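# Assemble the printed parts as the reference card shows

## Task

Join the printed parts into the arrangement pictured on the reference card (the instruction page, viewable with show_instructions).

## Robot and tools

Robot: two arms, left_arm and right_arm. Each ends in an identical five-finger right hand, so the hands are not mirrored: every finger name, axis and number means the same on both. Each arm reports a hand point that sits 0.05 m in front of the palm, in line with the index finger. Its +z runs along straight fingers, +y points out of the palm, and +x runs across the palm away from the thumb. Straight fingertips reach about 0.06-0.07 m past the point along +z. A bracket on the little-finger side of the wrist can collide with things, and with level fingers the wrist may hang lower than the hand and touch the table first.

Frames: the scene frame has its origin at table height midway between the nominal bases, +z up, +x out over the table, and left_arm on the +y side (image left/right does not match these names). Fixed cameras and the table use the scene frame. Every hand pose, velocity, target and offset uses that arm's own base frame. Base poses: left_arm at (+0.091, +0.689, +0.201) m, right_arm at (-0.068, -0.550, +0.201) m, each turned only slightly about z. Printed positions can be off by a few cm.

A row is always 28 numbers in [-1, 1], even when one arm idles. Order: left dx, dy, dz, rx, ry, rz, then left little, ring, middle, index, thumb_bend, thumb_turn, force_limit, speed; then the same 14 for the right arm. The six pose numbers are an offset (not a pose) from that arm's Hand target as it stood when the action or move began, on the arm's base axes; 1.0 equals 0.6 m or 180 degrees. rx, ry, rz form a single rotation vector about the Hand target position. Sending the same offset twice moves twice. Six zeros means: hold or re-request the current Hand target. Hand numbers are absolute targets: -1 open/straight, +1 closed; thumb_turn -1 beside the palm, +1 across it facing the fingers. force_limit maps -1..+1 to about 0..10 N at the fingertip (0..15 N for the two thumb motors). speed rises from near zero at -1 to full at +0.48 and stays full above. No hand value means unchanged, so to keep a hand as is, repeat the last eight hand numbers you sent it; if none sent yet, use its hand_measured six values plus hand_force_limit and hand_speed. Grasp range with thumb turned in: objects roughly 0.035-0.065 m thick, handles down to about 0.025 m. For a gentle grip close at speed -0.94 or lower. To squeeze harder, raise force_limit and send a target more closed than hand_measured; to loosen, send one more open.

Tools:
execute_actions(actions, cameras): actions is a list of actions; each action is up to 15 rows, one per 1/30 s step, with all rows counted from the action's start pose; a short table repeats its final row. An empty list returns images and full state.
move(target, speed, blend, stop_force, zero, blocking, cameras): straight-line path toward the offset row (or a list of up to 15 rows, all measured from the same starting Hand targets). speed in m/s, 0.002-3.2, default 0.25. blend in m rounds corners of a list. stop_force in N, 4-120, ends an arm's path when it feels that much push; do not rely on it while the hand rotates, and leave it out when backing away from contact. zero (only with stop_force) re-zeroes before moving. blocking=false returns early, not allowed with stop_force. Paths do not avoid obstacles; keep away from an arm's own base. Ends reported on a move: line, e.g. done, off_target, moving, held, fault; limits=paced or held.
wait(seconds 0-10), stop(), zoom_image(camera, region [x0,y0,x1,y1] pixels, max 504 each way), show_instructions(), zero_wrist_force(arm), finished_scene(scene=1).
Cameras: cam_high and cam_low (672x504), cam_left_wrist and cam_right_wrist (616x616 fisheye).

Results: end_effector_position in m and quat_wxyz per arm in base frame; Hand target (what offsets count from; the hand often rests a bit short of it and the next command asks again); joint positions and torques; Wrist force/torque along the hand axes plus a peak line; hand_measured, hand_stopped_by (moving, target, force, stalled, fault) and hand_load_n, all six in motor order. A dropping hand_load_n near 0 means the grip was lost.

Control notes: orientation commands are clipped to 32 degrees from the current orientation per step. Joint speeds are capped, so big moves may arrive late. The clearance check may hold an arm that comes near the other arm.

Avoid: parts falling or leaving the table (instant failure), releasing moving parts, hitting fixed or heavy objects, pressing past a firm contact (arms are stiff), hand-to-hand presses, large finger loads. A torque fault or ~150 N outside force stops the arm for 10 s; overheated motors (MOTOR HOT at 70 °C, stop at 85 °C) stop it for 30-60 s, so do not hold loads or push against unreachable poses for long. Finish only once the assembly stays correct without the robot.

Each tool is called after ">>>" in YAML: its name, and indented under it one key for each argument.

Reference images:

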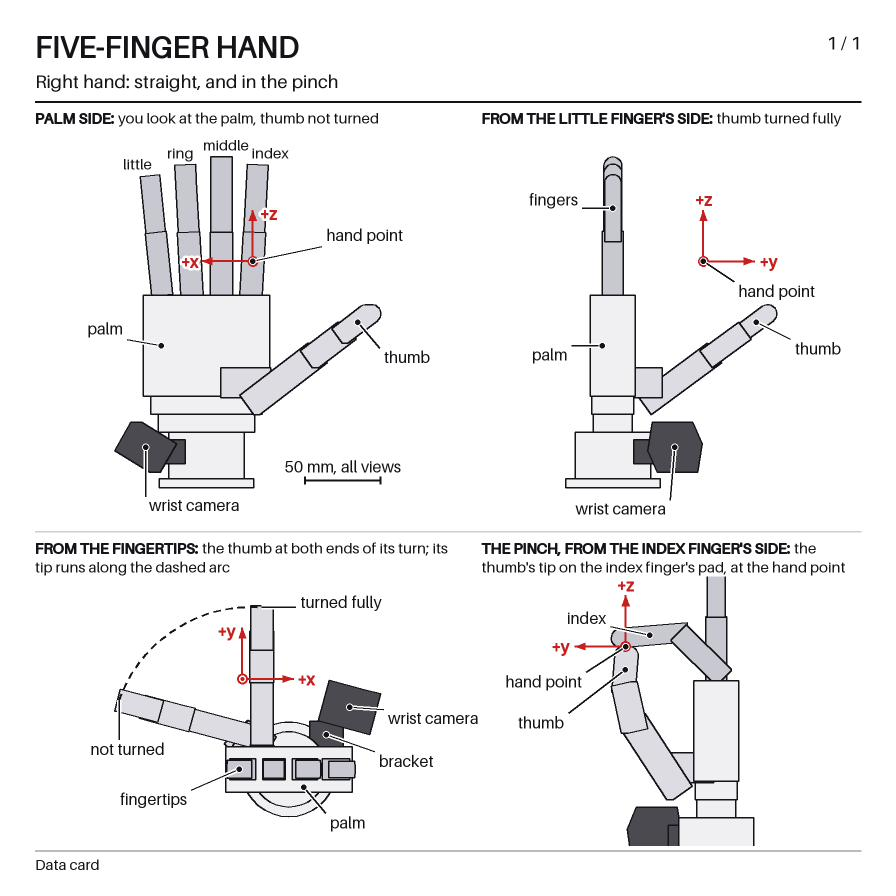

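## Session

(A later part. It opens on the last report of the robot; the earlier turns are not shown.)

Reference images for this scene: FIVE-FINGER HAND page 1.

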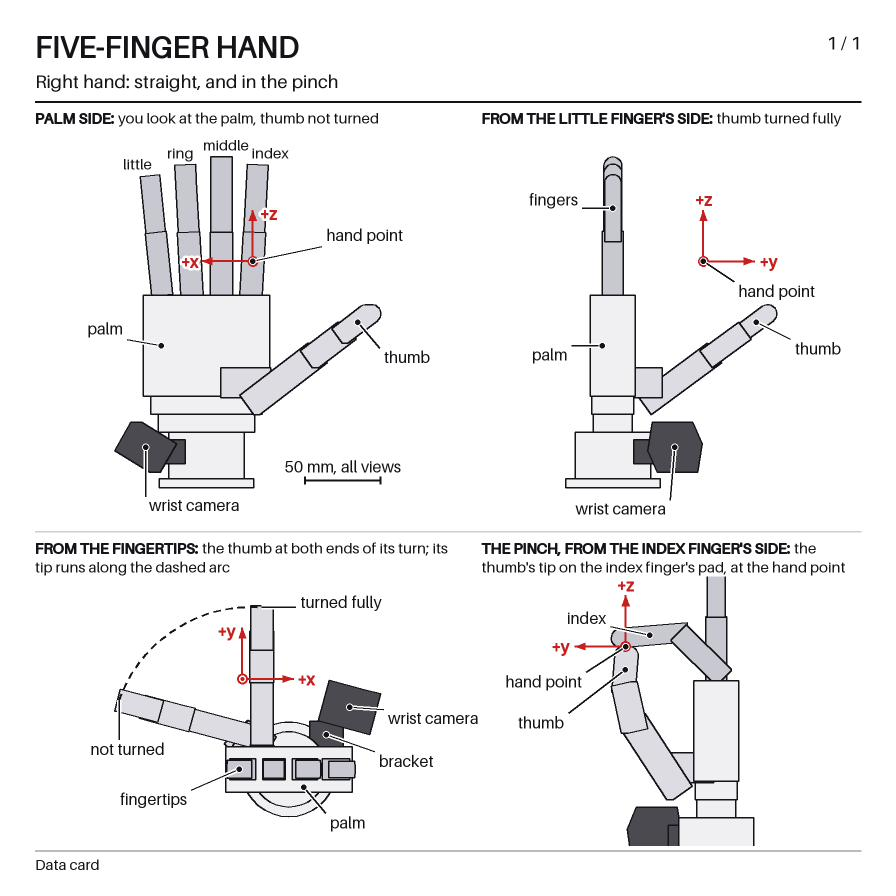

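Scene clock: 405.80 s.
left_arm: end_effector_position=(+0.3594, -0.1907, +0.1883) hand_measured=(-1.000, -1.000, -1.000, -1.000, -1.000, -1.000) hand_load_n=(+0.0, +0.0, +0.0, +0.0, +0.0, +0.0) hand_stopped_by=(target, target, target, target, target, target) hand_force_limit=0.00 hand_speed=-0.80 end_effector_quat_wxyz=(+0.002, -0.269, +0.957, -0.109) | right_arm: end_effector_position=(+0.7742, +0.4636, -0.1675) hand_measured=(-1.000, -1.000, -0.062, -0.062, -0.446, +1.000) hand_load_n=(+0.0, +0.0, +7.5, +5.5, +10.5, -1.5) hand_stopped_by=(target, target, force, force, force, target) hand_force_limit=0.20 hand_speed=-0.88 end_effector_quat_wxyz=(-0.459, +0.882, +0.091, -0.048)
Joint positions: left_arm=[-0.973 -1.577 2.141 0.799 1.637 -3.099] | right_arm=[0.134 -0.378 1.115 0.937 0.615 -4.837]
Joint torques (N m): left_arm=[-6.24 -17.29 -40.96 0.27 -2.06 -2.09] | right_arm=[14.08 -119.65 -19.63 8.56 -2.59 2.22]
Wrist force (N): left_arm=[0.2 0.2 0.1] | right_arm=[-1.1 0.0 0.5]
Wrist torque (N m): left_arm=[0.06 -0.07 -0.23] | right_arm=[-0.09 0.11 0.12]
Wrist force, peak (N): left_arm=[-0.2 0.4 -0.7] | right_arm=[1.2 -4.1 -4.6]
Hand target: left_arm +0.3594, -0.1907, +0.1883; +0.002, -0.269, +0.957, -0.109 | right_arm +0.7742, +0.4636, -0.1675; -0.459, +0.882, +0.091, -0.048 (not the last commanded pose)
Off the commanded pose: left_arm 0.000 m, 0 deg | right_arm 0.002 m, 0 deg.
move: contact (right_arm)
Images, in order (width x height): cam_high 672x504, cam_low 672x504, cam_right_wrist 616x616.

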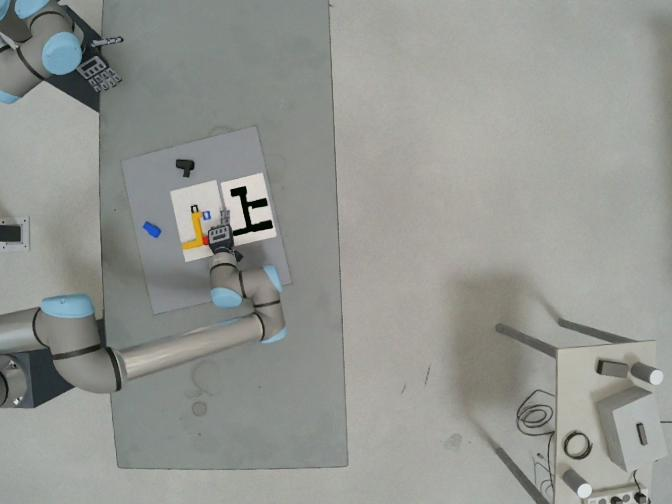

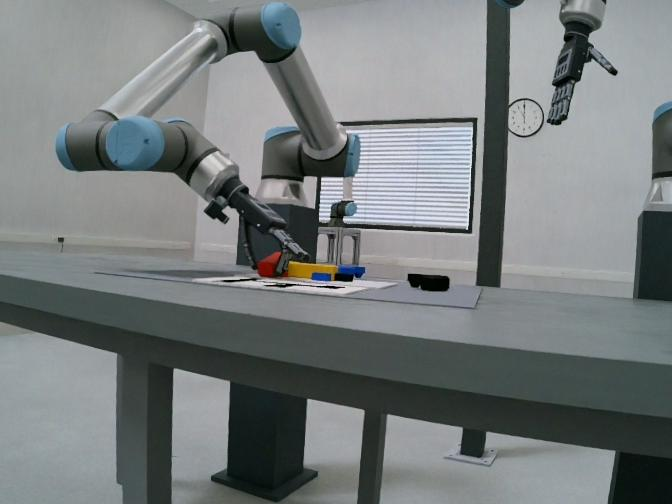

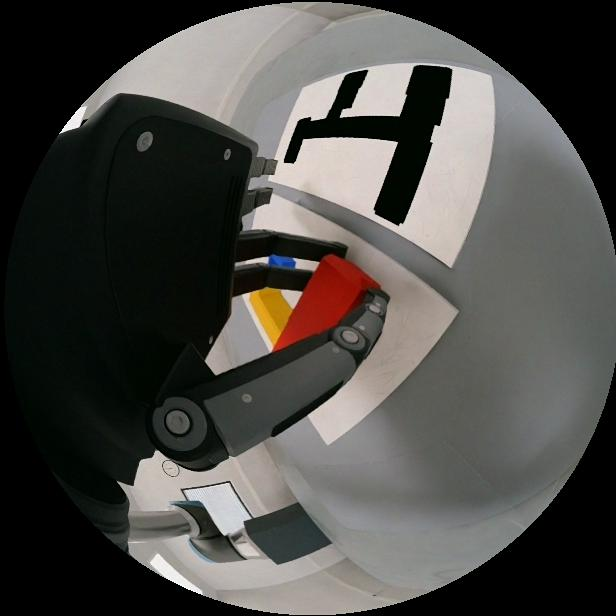

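>>> move:
  target: [0,0,0,0,0,0,-1,-1,-1,-1,-1,-1,0,-0.8,0,0,0,0,0,0,-1,-1,-0.5,-0.5,-0.65,1,0.2,-0.75]

>>> move:
  target:
    - [0,0,0,0,0,0,-1,-1,-1,-1,-1,-1,0,-0.8,0,0,0.1,0,0,0,-1,-1,-0.5,-0.5,-0.65,1,0.2,-0.75]
    - [0,0,0,0,0,0,-1,-1,-1,-1,-1,-1,0,-0.8,0,-0.2,0.1,0,0,0,-1,-1,-0.5,-0.5,-0.65,1,0.2,-0.75]
  speed: 0.2
  blend: 0.01
  cameras: ["cam_high","cam_low","cam_right_wrist"]

>>> zoom_image:
  camera: "cam_low"
  region: [250, 230, 330, 290]

>>> zoom_image:
  camera: "cam_high"
  region: [190, 215, 230, 255]

>>> zoom_image:
  camera: "cam_right_wrist"
  region: [250, 200, 380, 330]

Scene clock: 420.10 s.
left_arm: end_effector_position=(+0.3594, -0.1907, +0.1883) hand_measured=(-1.000, -1.000, -1.000, -1.000, -1.000, -1.000) hand_load_n=(+0.0, +0.0, +0.0, +0.0, +0.0, +0.0) hand_stopped_by=(target, target, target, target, target, target) hand_force_limit=0.00 hand_speed=-0.80 end_effector_quat_wxyz=(+0.002, -0.269, +0.957, -0.109) | right_arm: end_effector_position=(+0.7742, +0.4636, -0.1675) hand_measured=(-1.000, -1.000, -0.500, -0.500, -0.650, +1.000) hand_load_n=(+0.0, +0.0, +0.0, +0.0, +0.0, +0.0) hand_stopped_by=(target, target, target, target, target, target) hand_force_limit=0.20 hand_speed=-0.75 end_effector_quat_wxyz=(-0.459, +0.882, +0.091, -0.048)
Joint positions: left_arm=[-0.973 -1.577 2.141 0.799 1.637 -3.099] | right_arm=[0.134 -0.378 1.115 0.937 0.615 -4.837]
Joint torques (N m): left_arm=[-6.04 -17.11 -39.94 0.38 -2.23 -1.94] | right_arm=[13.68 -118.64 -20.19 8.12 -2.85 2.21]
Wrist force (N): left_arm=[-0.3 0.4 -0.1] | right_arm=[-0.8 -0.3 0.3]
Wrist torque (N m): left_arm=[0.11 0.00 -0.25] | right_arm=[-0.11 0.07 0.13]
Wrist force, peak (N): left_arm=[-0.1 0.8 -0.5] | right_arm=[-1.4 -0.2 0.7]
Hand target: left_arm +0.3594, -0.1907, +0.1883; +0.002, -0.269, +0.957, -0.109 | right_arm +0.7742, +0.4636, -0.1675; -0.459, +0.882, +0.091, -0.048
Off the commanded pose: left_arm 0.000 m, 0 deg | right_arm 0.000 m, 0 deg.
move: done

Scene clock: 421.50 s.
left_arm: end_effector_position=(+0.3594, -0.1907, +0.1883) hand_measured=(-1.000, -1.000, -1.000, -1.000, -1.000, -1.000) hand_load_n=(+0.0, +0.0, +0.0, +0.0, +0.0, +0.0) hand_stopped_by=(target, target, target, target, target, target) hand_force_limit=0.00 hand_speed=-0.80 end_effector_quat_wxyz=(+0.002, -0.269, +0.957, -0.109) | right_arm: end_effector_position=(+0.7742, +0.3436, -0.1073) hand_measured=(-1.000, -1.000, -0.500, -0.500, -0.650, +1.000) hand_load_n=(+0.0, +0.0, +0.0, +0.0, +0.0, +0.0) hand_stopped_by=(target, target, target, target, target, target) hand_force_limit=0.20 hand_speed=-0.75 end_effector_quat_wxyz=(-0.459, +0.882, +0.091, -0.048)
Joint positions: left_arm=[-0.973 -1.577 2.141 0.799 1.637 -3.099] | right_arm=[-0.005 -0.471 1.242 1.092 0.642 -5.07]
Joint torques (N m): left_arm=[-5.75 -18.08 -39.65 0.57 -2.24 -2.05] | right_arm=[-3.9 -82.61 -29.06 -0.79 -3.64 -0.9]
Wrist force (N): left_arm=[-0.3 0.3 0.1] | right_arm=[-0.4 0.0 1.0]
Wrist torque (N m): left_arm=[0.07 0.00 -0.25] | right_arm=[-0.09 0.03 0.14]
Wrist force, peak (N): left_arm=[-0.1 0.8 -0.1] | right_arm=[-0.4 -3.1 1.6]
Hand target: left_arm +0.3594, -0.1907, +0.1883; +0.002, -0.269, +0.957, -0.109 | right_arm +0.7742, +0.3436, -0.1075; -0.459, +0.882, +0.091, -0.048
Off the commanded pose: left_arm 0.000 m, 0 deg | right_arm 0.000 m, 0 deg.
move: done
Images, in order (width x height): cam_high 672x504, cam_low 672x504, cam_right_wrist 616x616.

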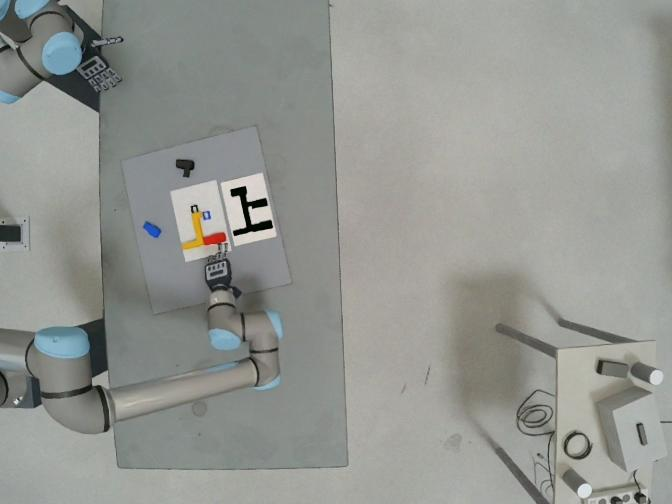

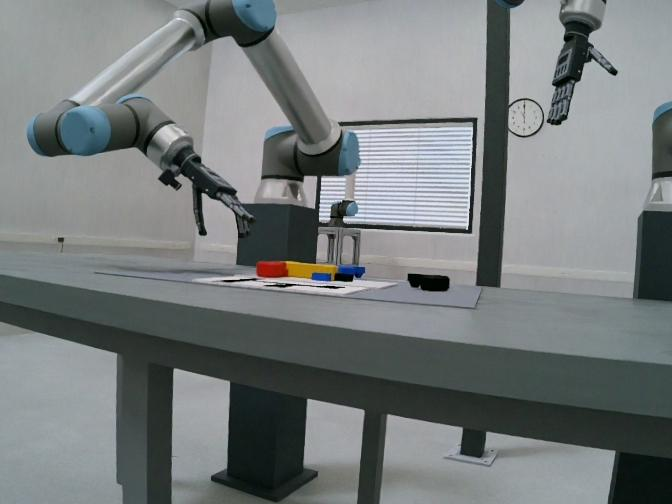

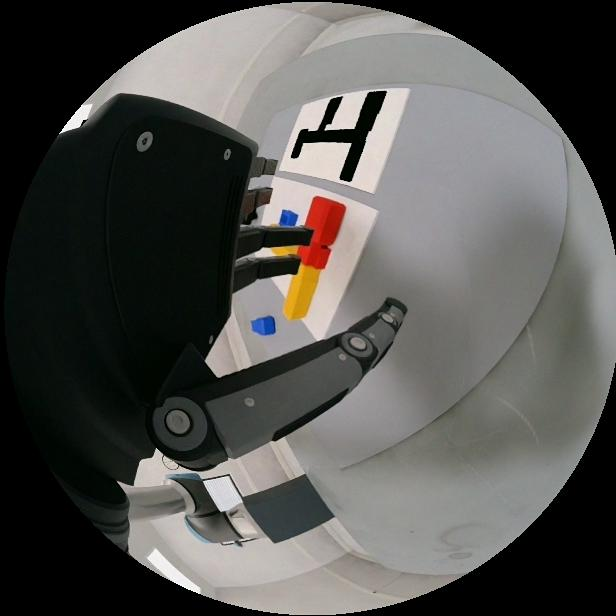

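Scaled by 6.300 from the camera's 672x504 image, which has a finer 960x720 frame.

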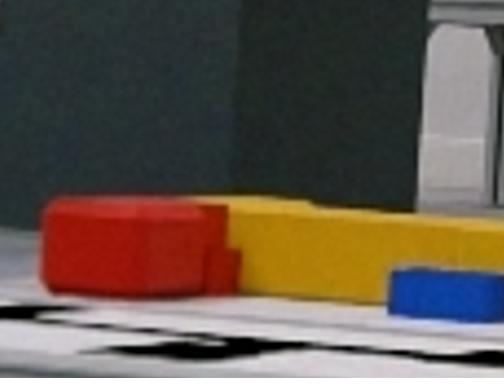

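Scaled by 12.600 from the camera's 672x504 image, which has a finer 960x720 frame.

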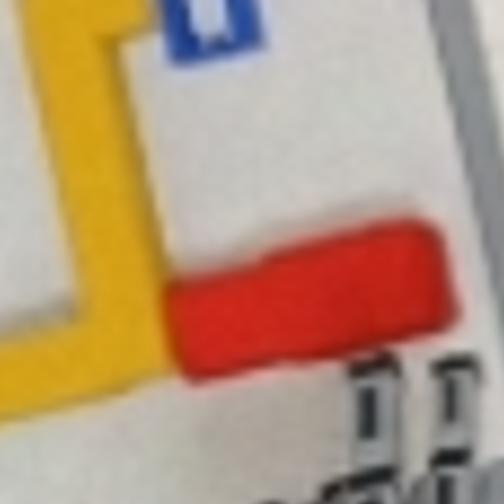

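Scaled by 3.877 from the camera's 616x616 image, which has a finer 880x880 frame.

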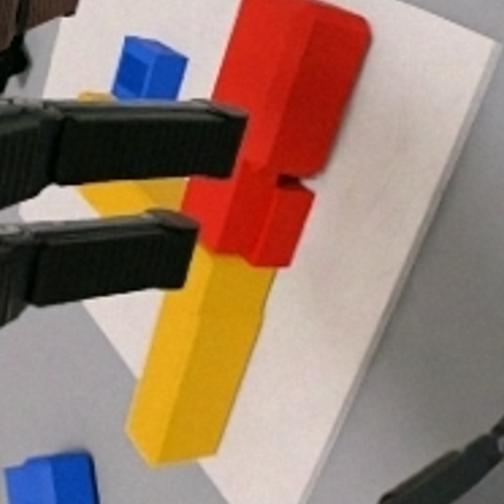

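>>> move:
  target:
    - [0,0,0,0,0,0,-1,-1,-1,-1,-1,-1,0,-0.8,-0.1,0.05,0.1,0,0,-0.06,-1,-1,-0.5,-0.5,-0.65,1,0.2,-0.75]
    - [0,0,0,0,0,0,-1,-1,-1,-1,-1,-1,0,-0.8,-0.4095,0.2558,0.0,0,0,-0.263,-1,-1,-0.5,-0.5,-0.65,1,0.2,-0.75]
  speed: 0.25
  blend: 0.05
  cameras: ["cam_high","cam_low","cam_right_wrist"]

>>> zoom_image:
  camera: "cam_low"
  region: [300, 190, 400, 290]

>>> zoom_image:
  camera: "cam_high"
  region: [120, 200, 190, 270]

>>> zoom_image:
  camera: "cam_right_wrist"
  region: [270, 200, 470, 400]

Scene clock: 448.23 s.
left_arm: end_effector_position=(+0.3594, -0.1907, +0.1883) hand_measured=(-1.000, -1.000, -1.000, -1.000, -1.000, -1.000) hand_load_n=(+0.0, -0.5, +0.0, +0.0, +0.0, +0.0) hand_stopped_by=(target, target, target, target, target, target) hand_force_limit=0.00 hand_speed=-0.80 end_effector_quat_wxyz=(+0.002, -0.269, +0.957, -0.109) | right_arm: end_effector_position=(+0.5286, +0.4971, -0.1073) hand_measured=(-1.000, -1.000, -0.500, -0.500, -0.650, +1.000) hand_load_n=(+0.0, +0.0, +0.0, +0.0, +0.5, +0.0) hand_stopped_by=(target, target, target, target, target, target) hand_force_limit=0.20 hand_speed=-0.75 end_effector_quat_wxyz=(-0.440, +0.845, -0.271, +0.141)
Joint positions: left_arm=[-0.973 -1.577 2.141 0.799 1.637 -3.099] | right_arm=[0.316 -0.985 2.07 -0.37 1.063 -3.541]
Joint torques (N m): left_arm=[-7.48 -17.54 -40.38 0.62 -2.01 -2.24] | right_arm=[7.61 -46.58 -11.7 1.19 1.56 2.33]
Wrist force (N): left_arm=[0.3 0.4 -0.2] | right_arm=[-0.9 0.6 0.5]
Wrist torque (N m): left_arm=[0.10 -0.08 -0.22] | right_arm=[0.06 0.23 -0.18]
Wrist force, peak (N): left_arm=[-0.3 0.8 -0.3] | right_arm=[-3.9 2.0 -0.4]
Hand target: left_arm +0.3594, -0.1907, +0.1883; +0.002, -0.269, +0.957, -0.109 | right_arm +0.5285, +0.4971, -0.1075; -0.440, +0.845, -0.271, +0.141
Off the commanded pose: left_arm 0.000 m, 0 deg | right_arm 0.000 m, 0 deg.
move: done; blend cut to 0.0471 m at target 1
Images, in order (width x height): cam_high 672x504, cam_low 672x504, cam_right_wrist 616x616.

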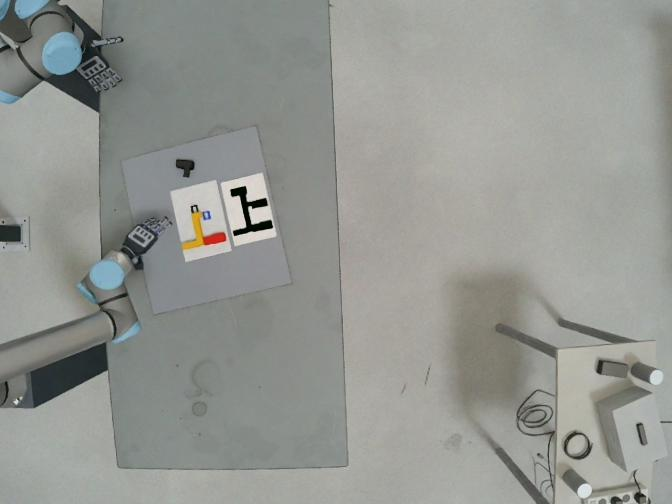

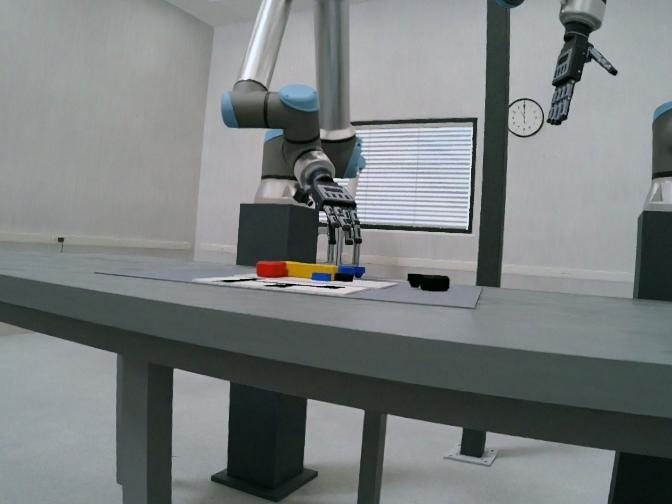

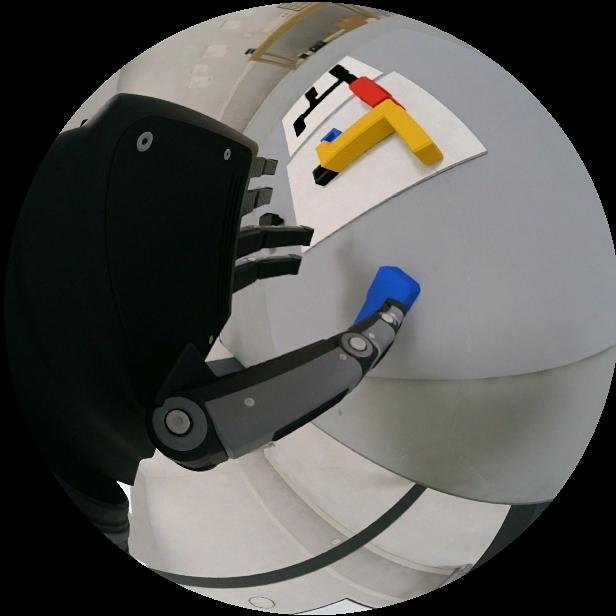

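Scaled by 5.040 from the camera's 672x504 image, which has a finer 960x720 frame.

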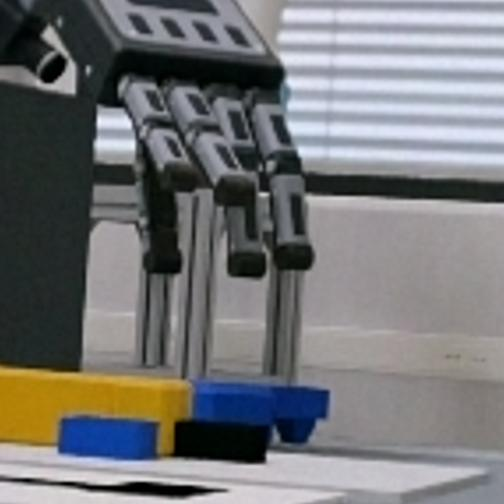

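Scaled by 7.200 from the camera's 672x504 image, which has a finer 960x720 frame.

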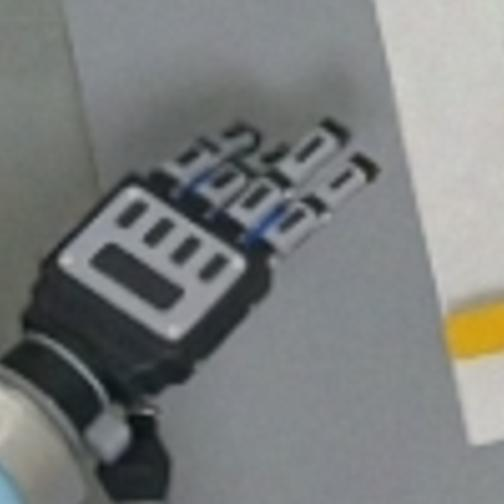

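Scaled by 2.520 from the camera's 616x616 image, which has a finer 880x880 frame.

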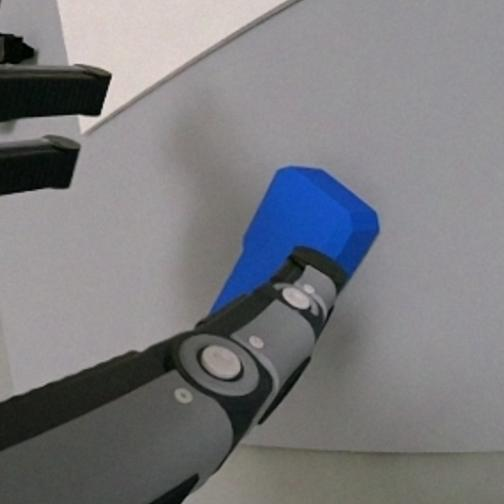

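>>> move:
  target: [0,0,0,0,0,0,-1,-1,-1,-1,-1,-1,0,-0.8,-0.0042,0.0028,-0.1075,0,0,0,-1,-1,-0.55,-0.55,-0.65,1,0.3,-0.7]
  speed: 0.08
  stop_force: 8
  cameras: ["cam_high","cam_low","cam_right_wrist"]

>>> zoom_image:
  camera: "cam_low"
  region: [310, 220, 390, 290]

>>> zoom_image:
  camera: "cam_right_wrist"
  region: [270, 200, 470, 400]

Scene clock: 463.87 s.
left_arm: end_effector_position=(+0.3594, -0.1907, +0.1883) hand_measured=(-1.000, -1.000, -1.000, -1.000, -1.000, -1.000) hand_load_n=(+0.0, +0.0, +0.0, +0.0, +0.0, +0.0) hand_stopped_by=(target, target, target, target, target, target) hand_force_limit=0.00 hand_speed=-0.80 end_effector_quat_wxyz=(+0.002, -0.269, +0.957, -0.109) | right_arm: end_effector_position=(+0.5259, +0.4988, -0.1720) hand_measured=(-1.000, -1.000, -0.550, -0.550, -0.650, +1.000) hand_load_n=(+0.0, +0.0, +0.0, +0.0, +0.0, +0.0) hand_stopped_by=(target, target, target, target, target, target) hand_force_limit=0.30 hand_speed=-0.70 end_effector_quat_wxyz=(-0.440, +0.845, -0.271, +0.141)
Joint positions: left_arm=[-0.973 -1.577 2.141 0.799 1.637 -3.099] | right_arm=[0.32 -0.877 2.067 -0.476 1.067 -3.537]
Joint torques (N m): left_arm=[-5.51 -16.34 -39.83 0.59 -2.45 -2] | right_arm=[-5.16 -81.21 -6.41 5.15 -1.41 -0.3]
Wrist force (N): left_arm=[0.0 0.4 0.0] | right_arm=[-1.0 0.5 0.0]
Wrist torque (N m): left_arm=[0.10 -0.04 -0.23] | right_arm=[0.08 0.24 -0.17]
Wrist force, peak (N): left_arm=[0.0 0.7 -0.5] | right_arm=[-0.8 1.5 0.7]
Hand target: left_arm +0.3594, -0.1907, +0.1883; +0.002, -0.269, +0.957, -0.109 | right_arm +0.5259, +0.4988, -0.1720; -0.440, +0.845, -0.271, +0.141
Off the commanded pose: left_arm 0.000 m, 0 deg | right_arm 0.000 m, 0 deg.
move: done
Images, in order (width x height): cam_high 672x504, cam_low 672x504, cam_right_wrist 616x616.

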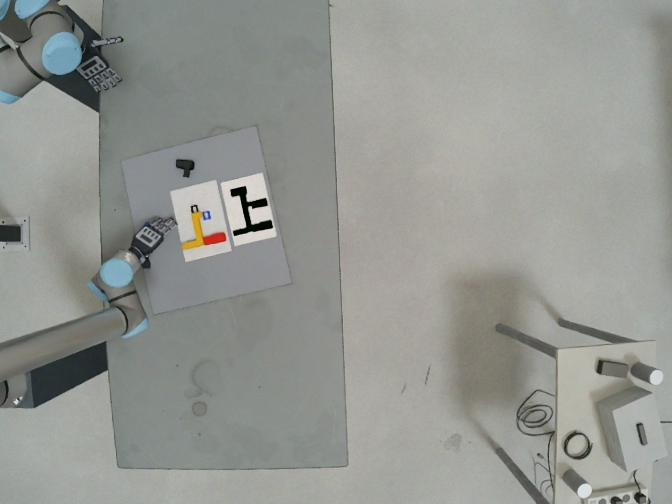

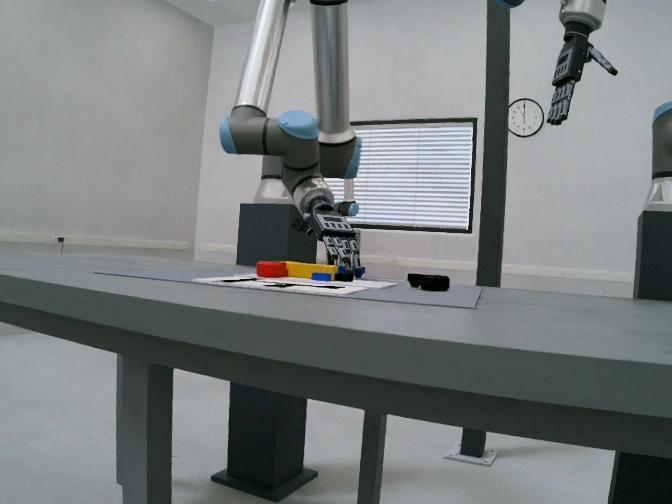

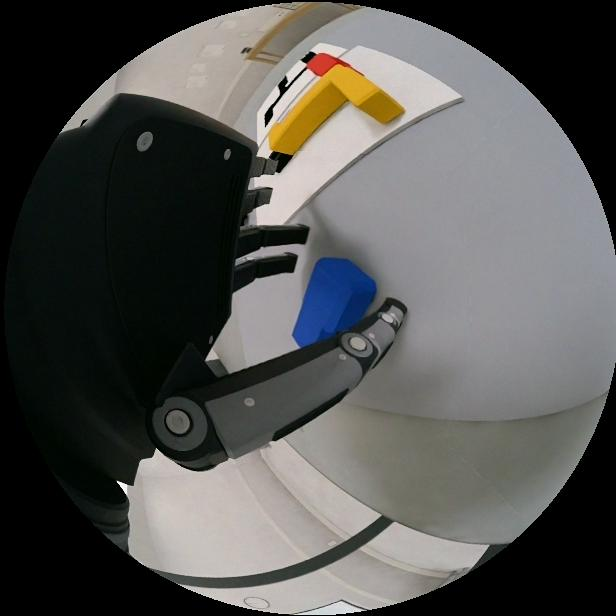

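Scaled by 6.300 from the camera's 672x504 image, which has a finer 960x720 frame.

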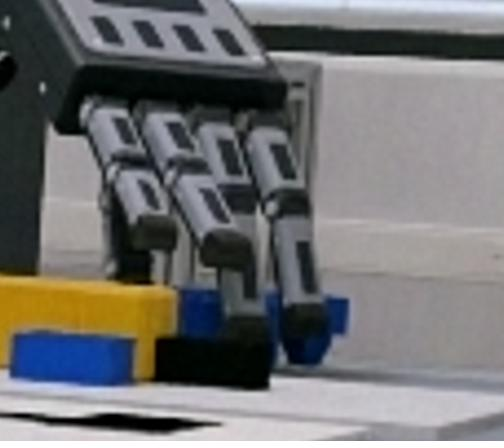

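Scaled by 2.520 from the camera's 616x616 image, which has a finer 880x880 frame.

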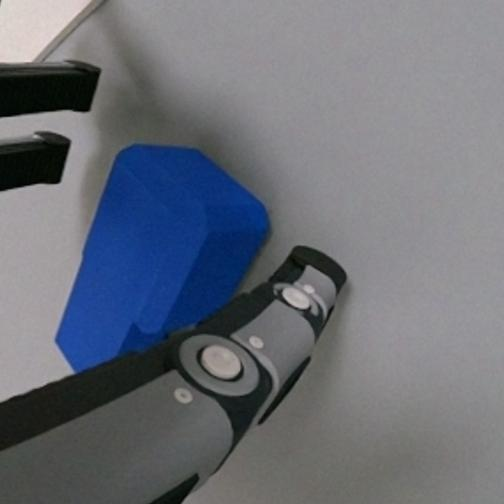

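>>> move:
  target: [0,0,0,0,0,0,-1,-1,-1,-1,-1,-1,0,-0.8,0.0057,0.0082,0,0,0,0,-1,-1,-0.55,-0.55,-0.65,1,0.3,-0.7]
  speed: 0.05

>>> move:
  target: [0,0,0,0,0,0,-1,-1,-1,-1,-1,-1,0,-0.8,0,0,0,0,0,0,-1,-1,0.5,0.5,0.3,1,0.2,-0.88]
  cameras: ["cam_high","cam_low","cam_right_wrist"]

>>> zoom_image:
  camera: "cam_low"
  region: [310, 220, 390, 290]

>>> zoom_image:
  camera: "cam_right_wrist"
  region: [230, 200, 400, 370]

>>> zoom_image:
  camera: "cam_high"
  region: [130, 205, 180, 255]

Scene clock: 475.50 s.
left_arm: end_effector_position=(+0.3594, -0.1907, +0.1883) hand_measured=(-1.000, -1.000, -1.000, -1.000, -1.000, -1.000) hand_load_n=(+0.0, +0.0, +0.0, +0.0, +0.0, +0.0) hand_stopped_by=(target, target, target, target, target, target) hand_force_limit=0.00 hand_speed=-0.80 end_effector_quat_wxyz=(+0.002, -0.269, +0.957, -0.109) | right_arm: end_effector_position=(+0.5294, +0.5038, -0.1719) hand_measured=(-1.000, -1.000, -0.550, -0.550, -0.650, +1.000) hand_load_n=(+0.0, +0.0, +0.0, +0.0, +0.0, +0.0) hand_stopped_by=(target, target, target, target, target, target) hand_force_limit=0.30 hand_speed=-0.70 end_effector_quat_wxyz=(-0.440, +0.845, -0.271, +0.141)
Joint positions: left_arm=[-0.973 -1.577 2.141 0.799 1.637 -3.099] | right_arm=[0.327 -0.873 2.056 -0.47 1.072 -3.532]
Joint torques (N m): left_arm=[-5.21 -17.76 -39.6 0.38 -2.19 -2.09] | right_arm=[-3.16 -59 -8.33 3.43 -0.19 1.59]
Wrist force (N): left_arm=[0.1 0.7 -0.4] | right_arm=[-1.1 0.9 -0.2]
Wrist torque (N m): left_arm=[0.16 -0.04 -0.23] | right_arm=[0.16 0.25 -0.16]
Wrist force, peak (N): left_arm=[-0.1 0.9 -0.3] | right_arm=[-1.1 0.9 -0.2]
Hand target: left_arm +0.3594, -0.1907, +0.1883; +0.002, -0.269, +0.957, -0.109 | right_arm +0.5294, +0.5037, -0.1720; -0.440, +0.845, -0.271, +0.141
Off the commanded pose: left_arm 0.000 m, 0 deg | right_arm 0.000 m, 0 deg.
move: done

Scene clock: 477.20 s.
left_arm: end_effector_position=(+0.3594, -0.1907, +0.1883) hand_measured=(-1.000, -1.000, -1.000, -1.000, -1.000, -1.000) hand_load_n=(+0.0, +0.0, +0.0, +0.0, +0.0, +0.0) hand_stopped_by=(target, target, target, target, target, target) hand_force_limit=0.00 hand_speed=-0.80 end_effector_quat_wxyz=(+0.002, -0.269, +0.957, -0.109) | right_arm: end_effector_position=(+0.5294, +0.5037, -0.1720) hand_measured=(-1.000, -1.000, -0.084, -0.074, -0.412, +1.000) hand_load_n=(+0.0, +0.0, +7.5, +8.5, +10.0, -1.5) hand_stopped_by=(target, target, force, force, force, target) hand_force_limit=0.20 hand_speed=-0.88 end_effector_quat_wxyz=(-0.440, +0.845, -0.271, +0.141)
Joint positions: left_arm=[-0.973 -1.577 2.141 0.799 1.637 -3.099] | right_arm=[0.327 -0.873 2.056 -0.47 1.072 -3.532]
Joint torques (N m): left_arm=[-5.96 -17.81 -39.52 0.42 -2.08 -2.39] | right_arm=[-12.19 -80 -6.71 -2.09 -2.09 -2.85]
Wrist force (N): left_arm=[-0.1 0.6 -0.3] | right_arm=[-1.8 -2.1 -1.3]
Wrist torque (N m): left_arm=[0.14 -0.01 -0.24] | right_arm=[0.03 0.26 -0.19]
Wrist force, peak (N): left_arm=[0.1 0.6 -0.4] | right_arm=[-1.9 -2.4 -1.3]
Hand target: left_arm +0.3594, -0.1907, +0.1883; +0.002, -0.269, +0.957, -0.109 | right_arm +0.5294, +0.5037, -0.1720; -0.440, +0.845, -0.271, +0.141
Off the commanded pose: left_arm 0.000 m, 0 deg | right_arm 0.000 m, 0 deg.
move: done
Images, in order (width x height): cam_high 672x504, cam_low 672x504, cam_right_wrist 616x616.

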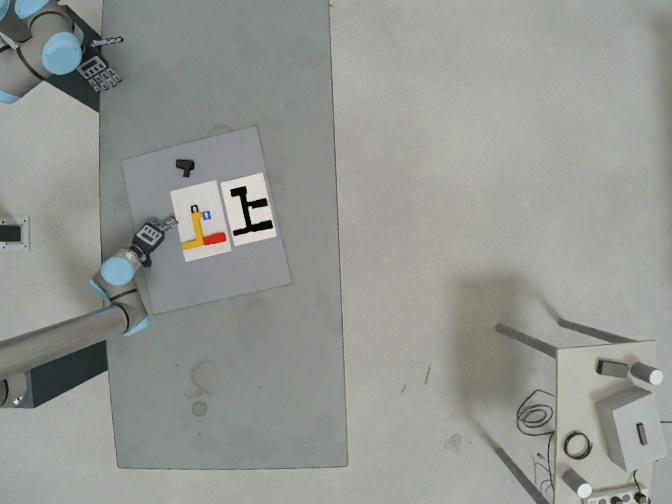

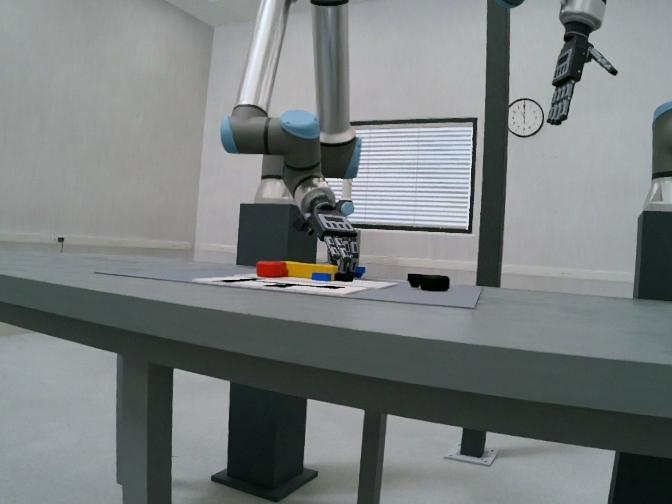

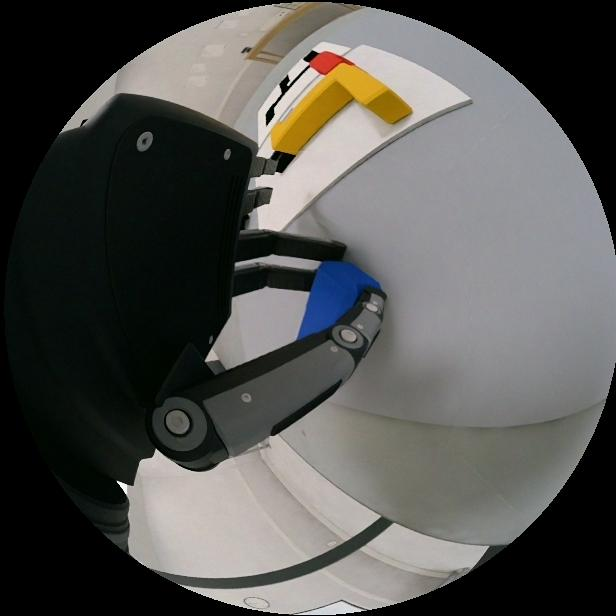

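Scaled by 6.300 from the camera's 672x504 image, which has a finer 960x720 frame.

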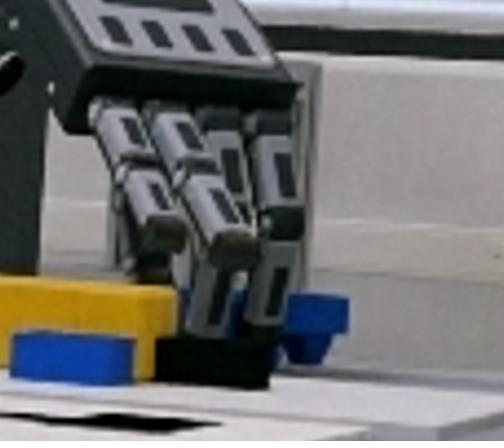

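Scaled by 2.965 from the camera's 616x616 image, which has a finer 880x880 frame.

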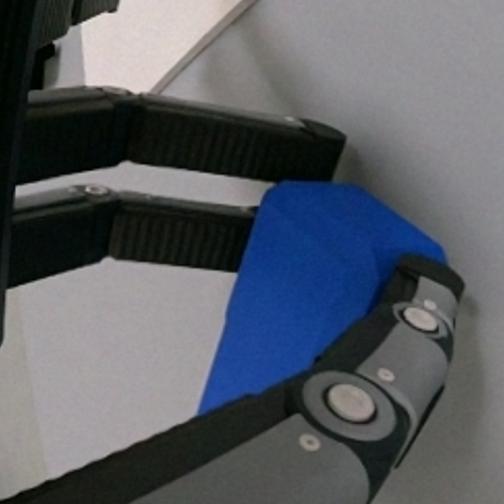

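Scaled by 10.080 from the camera's 672x504 image, which has a finer 960x720 frame.

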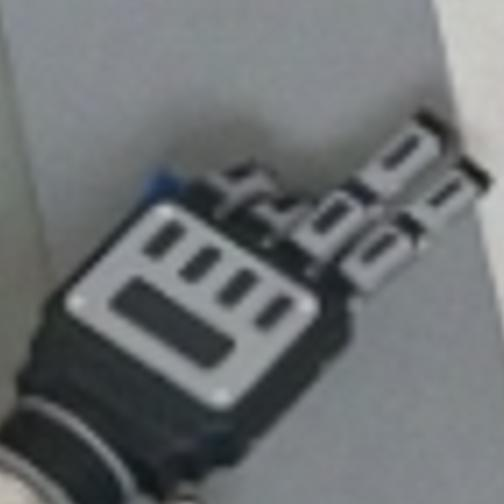

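>>> move:
  target:
    - [0,0,0,0,0,0,-1,-1,-1,-1,-1,-1,0,-0.8,0,0,0.15,0,0,0,-1,-1,0.5,0.5,0.3,1,0.2,-0.88]
    - [0,0,0,0,0,0,-1,-1,-1,-1,-1,-1,0,-0.8,0.3863,0.0835,0.15,0,0,0.263,-1,-1,0.5,0.5,0.3,1,0.2,-0.88]
    - [0,0,0,0,0,0,-1,-1,-1,-1,-1,-1,0,-0.8,0.3863,0.0835,0.055,0,0,0.263,-1,-1,0.5,0.5,0.3,1,0.2,-0.88]
  speed: 0.18
  blend: 0.01
  cameras: ["cam_high","cam_low","cam_right_wrist"]

>>> zoom_image:
  camera: "cam_low"
  region: [280, 220, 370, 290]

>>> zoom_image:
  camera: "cam_high"
  region: [190, 190, 230, 230]

Scene clock: 499.93 s.
left_arm: end_effector_position=(+0.3594, -0.1907, +0.1883) hand_measured=(-1.000, -1.000, -1.000, -1.000, -1.000, -1.000) hand_load_n=(+0.0, +0.0, +0.0, +0.0, +0.0, +0.0) hand_stopped_by=(target, target, target, target, target, target) hand_force_limit=0.00 hand_speed=-0.80 end_effector_quat_wxyz=(+0.002, -0.269, +0.957, -0.109) | right_arm: end_effector_position=(+0.7612, +0.5538, -0.1389) hand_measured=(-1.000, -1.000, -0.084, -0.074, -0.412, +1.000) hand_load_n=(+0.0, +0.0, +7.0, +7.5, +11.5, -1.5) hand_stopped_by=(target, target, force, force, force, target) hand_force_limit=0.20 hand_speed=-0.88 end_effector_quat_wxyz=(-0.459, +0.882, +0.091, -0.048)
Joint positions: left_arm=[-0.973 -1.577 2.141 0.799 1.637 -3.099] | right_arm=[0.237 -0.401 1.063 0.865 0.612 -4.658]
Joint torques (N m): left_arm=[-5.43 -19.1 -39.88 0.11 -2.26 -2.27] | right_arm=[13.63 -109.17 -21.55 8.39 0.64 2.5]
Wrist force (N): left_arm=[0.2 0.3 -0.2] | right_arm=[-0.6 0.3 0.9]
Wrist torque (N m): left_arm=[0.09 -0.06 -0.23] | right_arm=[-0.06 0.09 0.10]
Wrist force, peak (N): left_arm=[-0.2 0.8 0.0] | right_arm=[-1.7 -2.3 -1.7]
Hand target: left_arm +0.3594, -0.1907, +0.1883; +0.002, -0.269, +0.957, -0.109 | right_arm +0.7611, +0.5538, -0.1390; -0.459, +0.882, +0.091, -0.048
Off the commanded pose: left_arm 0.000 m, 0 deg | right_arm 0.000 m, 0 deg.
move: done
Images, in order (width x height): cam_high 672x504, cam_low 672x504, cam_right_wrist 616x616.

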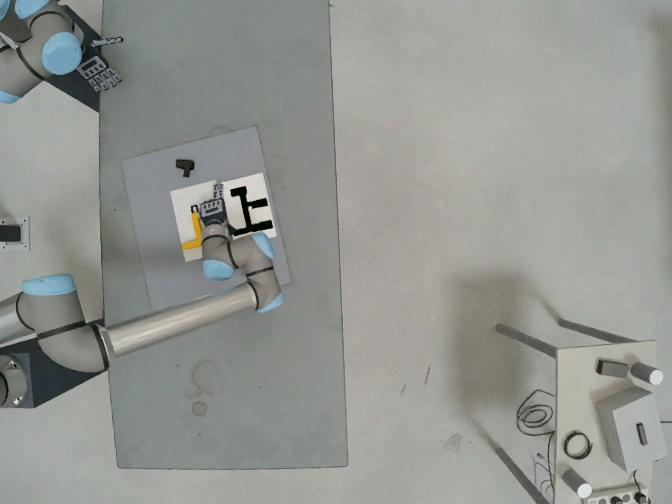

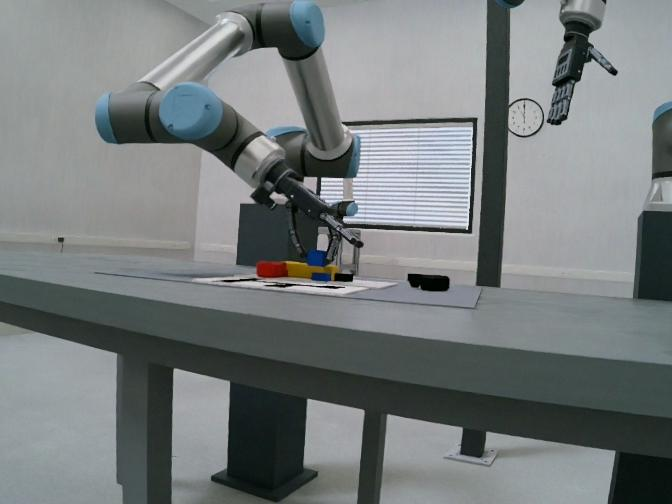

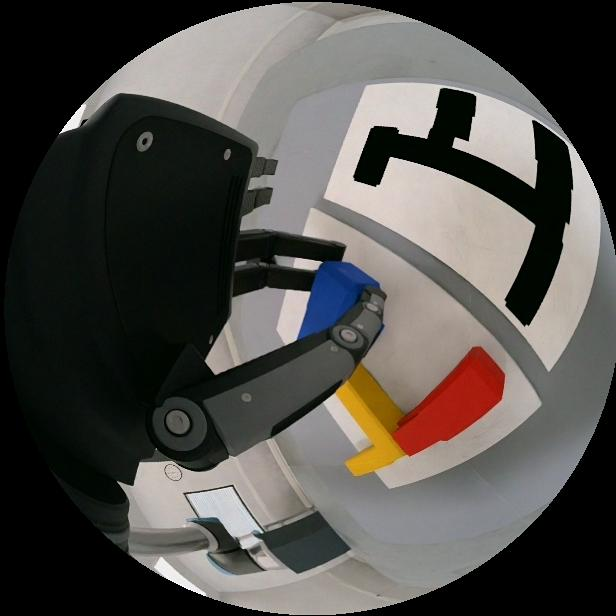

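Scaled by 5.600 from the camera's 672x504 image, which has a finer 960x720 frame.

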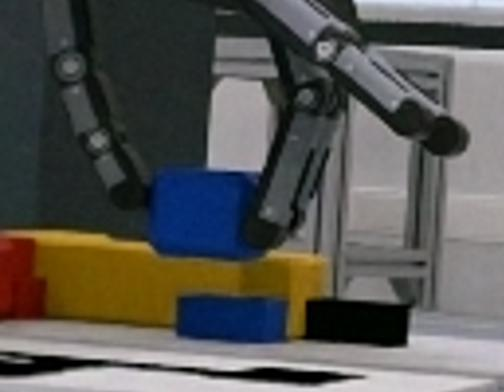

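Scaled by 12.600 from the camera's 672x504 image, which has a finer 960x720 frame.

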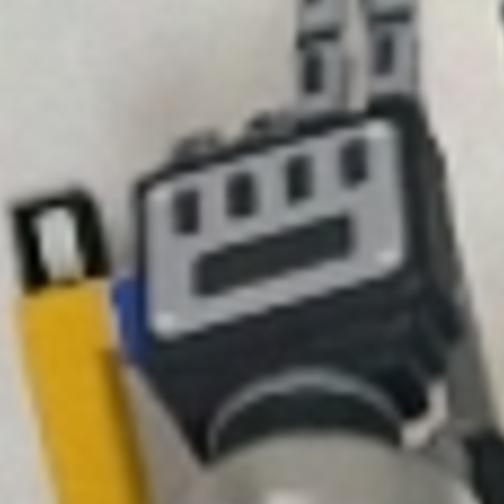

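>>> move:
  target: [0,0,0,0,0,0,-1,-1,-1,-1,-1,-1,0,-0.8,0,0,-0.052,0,0,0,-1,-1,0.5,0.5,0.3,1,0.2,-0.88]
  speed: 0.02
  stop_force: 4
  cameras: ["cam_high","cam_low","cam_right_wrist"]

>>> zoom_image:
  camera: "cam_low"
  region: [280, 220, 370, 290]

>>> zoom_image:
  camera: "cam_high"
  region: [190, 190, 230, 230]

Scene clock: 514.80 s.
left_arm: end_effector_position=(+0.3594, -0.1907, +0.1883) hand_measured=(-1.000, -1.000, -1.000, -1.000, -1.000, -1.000) hand_load_n=(+0.5, +0.0, +0.0, -0.5, +0.0, +0.0) hand_stopped_by=(target, target, target, target, target, target) hand_force_limit=0.00 hand_speed=-0.80 end_effector_quat_wxyz=(+0.002, -0.269, +0.957, -0.109) | right_arm: end_effector_position=(+0.7611, +0.5538, -0.1658) hand_measured=(-1.000, -1.000, -0.084, -0.074, -0.412, +1.000) hand_load_n=(+0.0, +0.0, +6.0, +7.0, +11.0, -2.0) hand_stopped_by=(target, target, force, force, force, target) hand_force_limit=0.20 hand_speed=-0.88 end_effector_quat_wxyz=(-0.459, +0.882, +0.091, -0.048)
Joint positions: left_arm=[-0.973 -1.577 2.141 0.799 1.637 -3.099] | right_arm=[0.237 -0.37 1.052 0.845 0.612 -4.658]
Joint torques (N m): left_arm=[-6.35 -18.08 -39.16 0.31 -2.38 -1.93] | right_arm=[9.7 -121.97 -21.74 8.36 0.4 0.88]
Wrist force (N): left_arm=[-0.5 0.2 -0.4] | right_arm=[-0.7 0.4 0.8]
Wrist torque (N m): left_arm=[0.09 0.05 -0.27] | right_arm=[0.00 0.11 0.11]
Wrist force, peak (N): left_arm=[-0.2 0.8 -0.4] | right_arm=[5.1 -3.0 -1.3]
Hand target: left_arm +0.3594, -0.1907, +0.1883; +0.002, -0.269, +0.957, -0.109 | right_arm +0.7611, +0.5538, -0.1658; -0.459, +0.882, +0.091, -0.048 (not the last commanded pose)
Off the commanded pose: left_arm 0.000 m, 0 deg | right_arm 0.004 m, 0 deg.
move: contact (right_arm)
Images, in order (width x height): cam_high 672x504, cam_low 672x504, cam_right_wrist 616x616.

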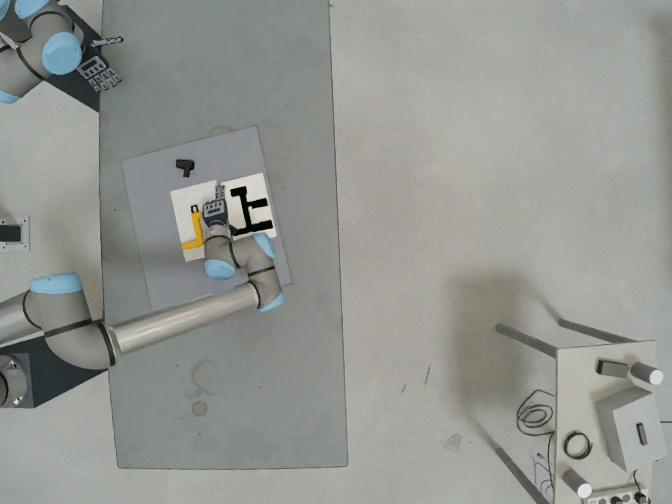

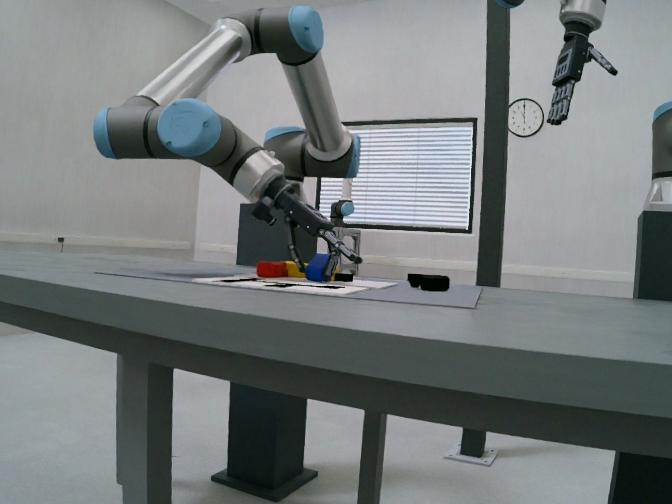

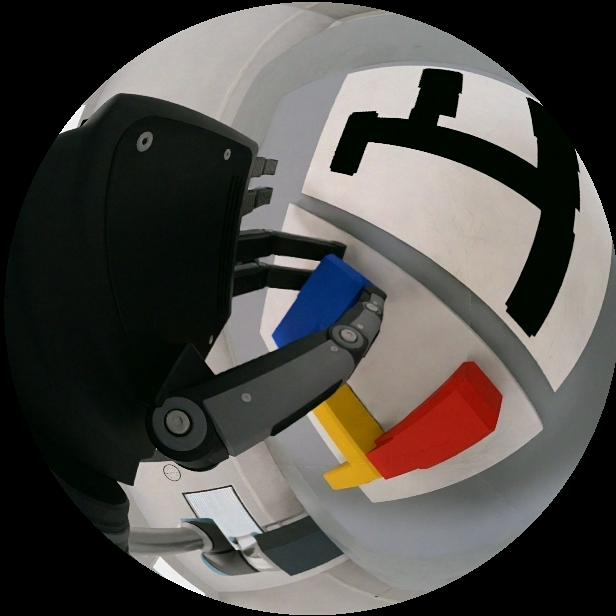

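Scaled by 5.600 from the camera's 672x504 image, which has a finer 960x720 frame.

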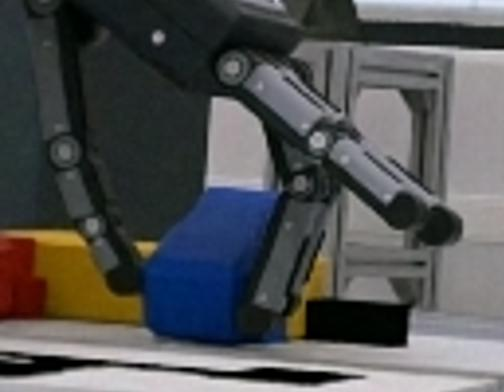

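Scaled by 12.600 from the camera's 672x504 image, which has a finer 960x720 frame.

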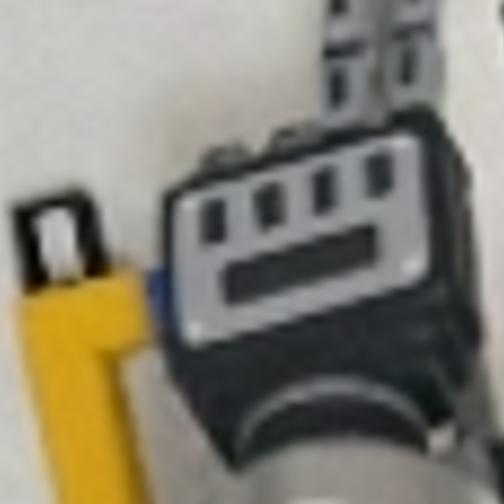

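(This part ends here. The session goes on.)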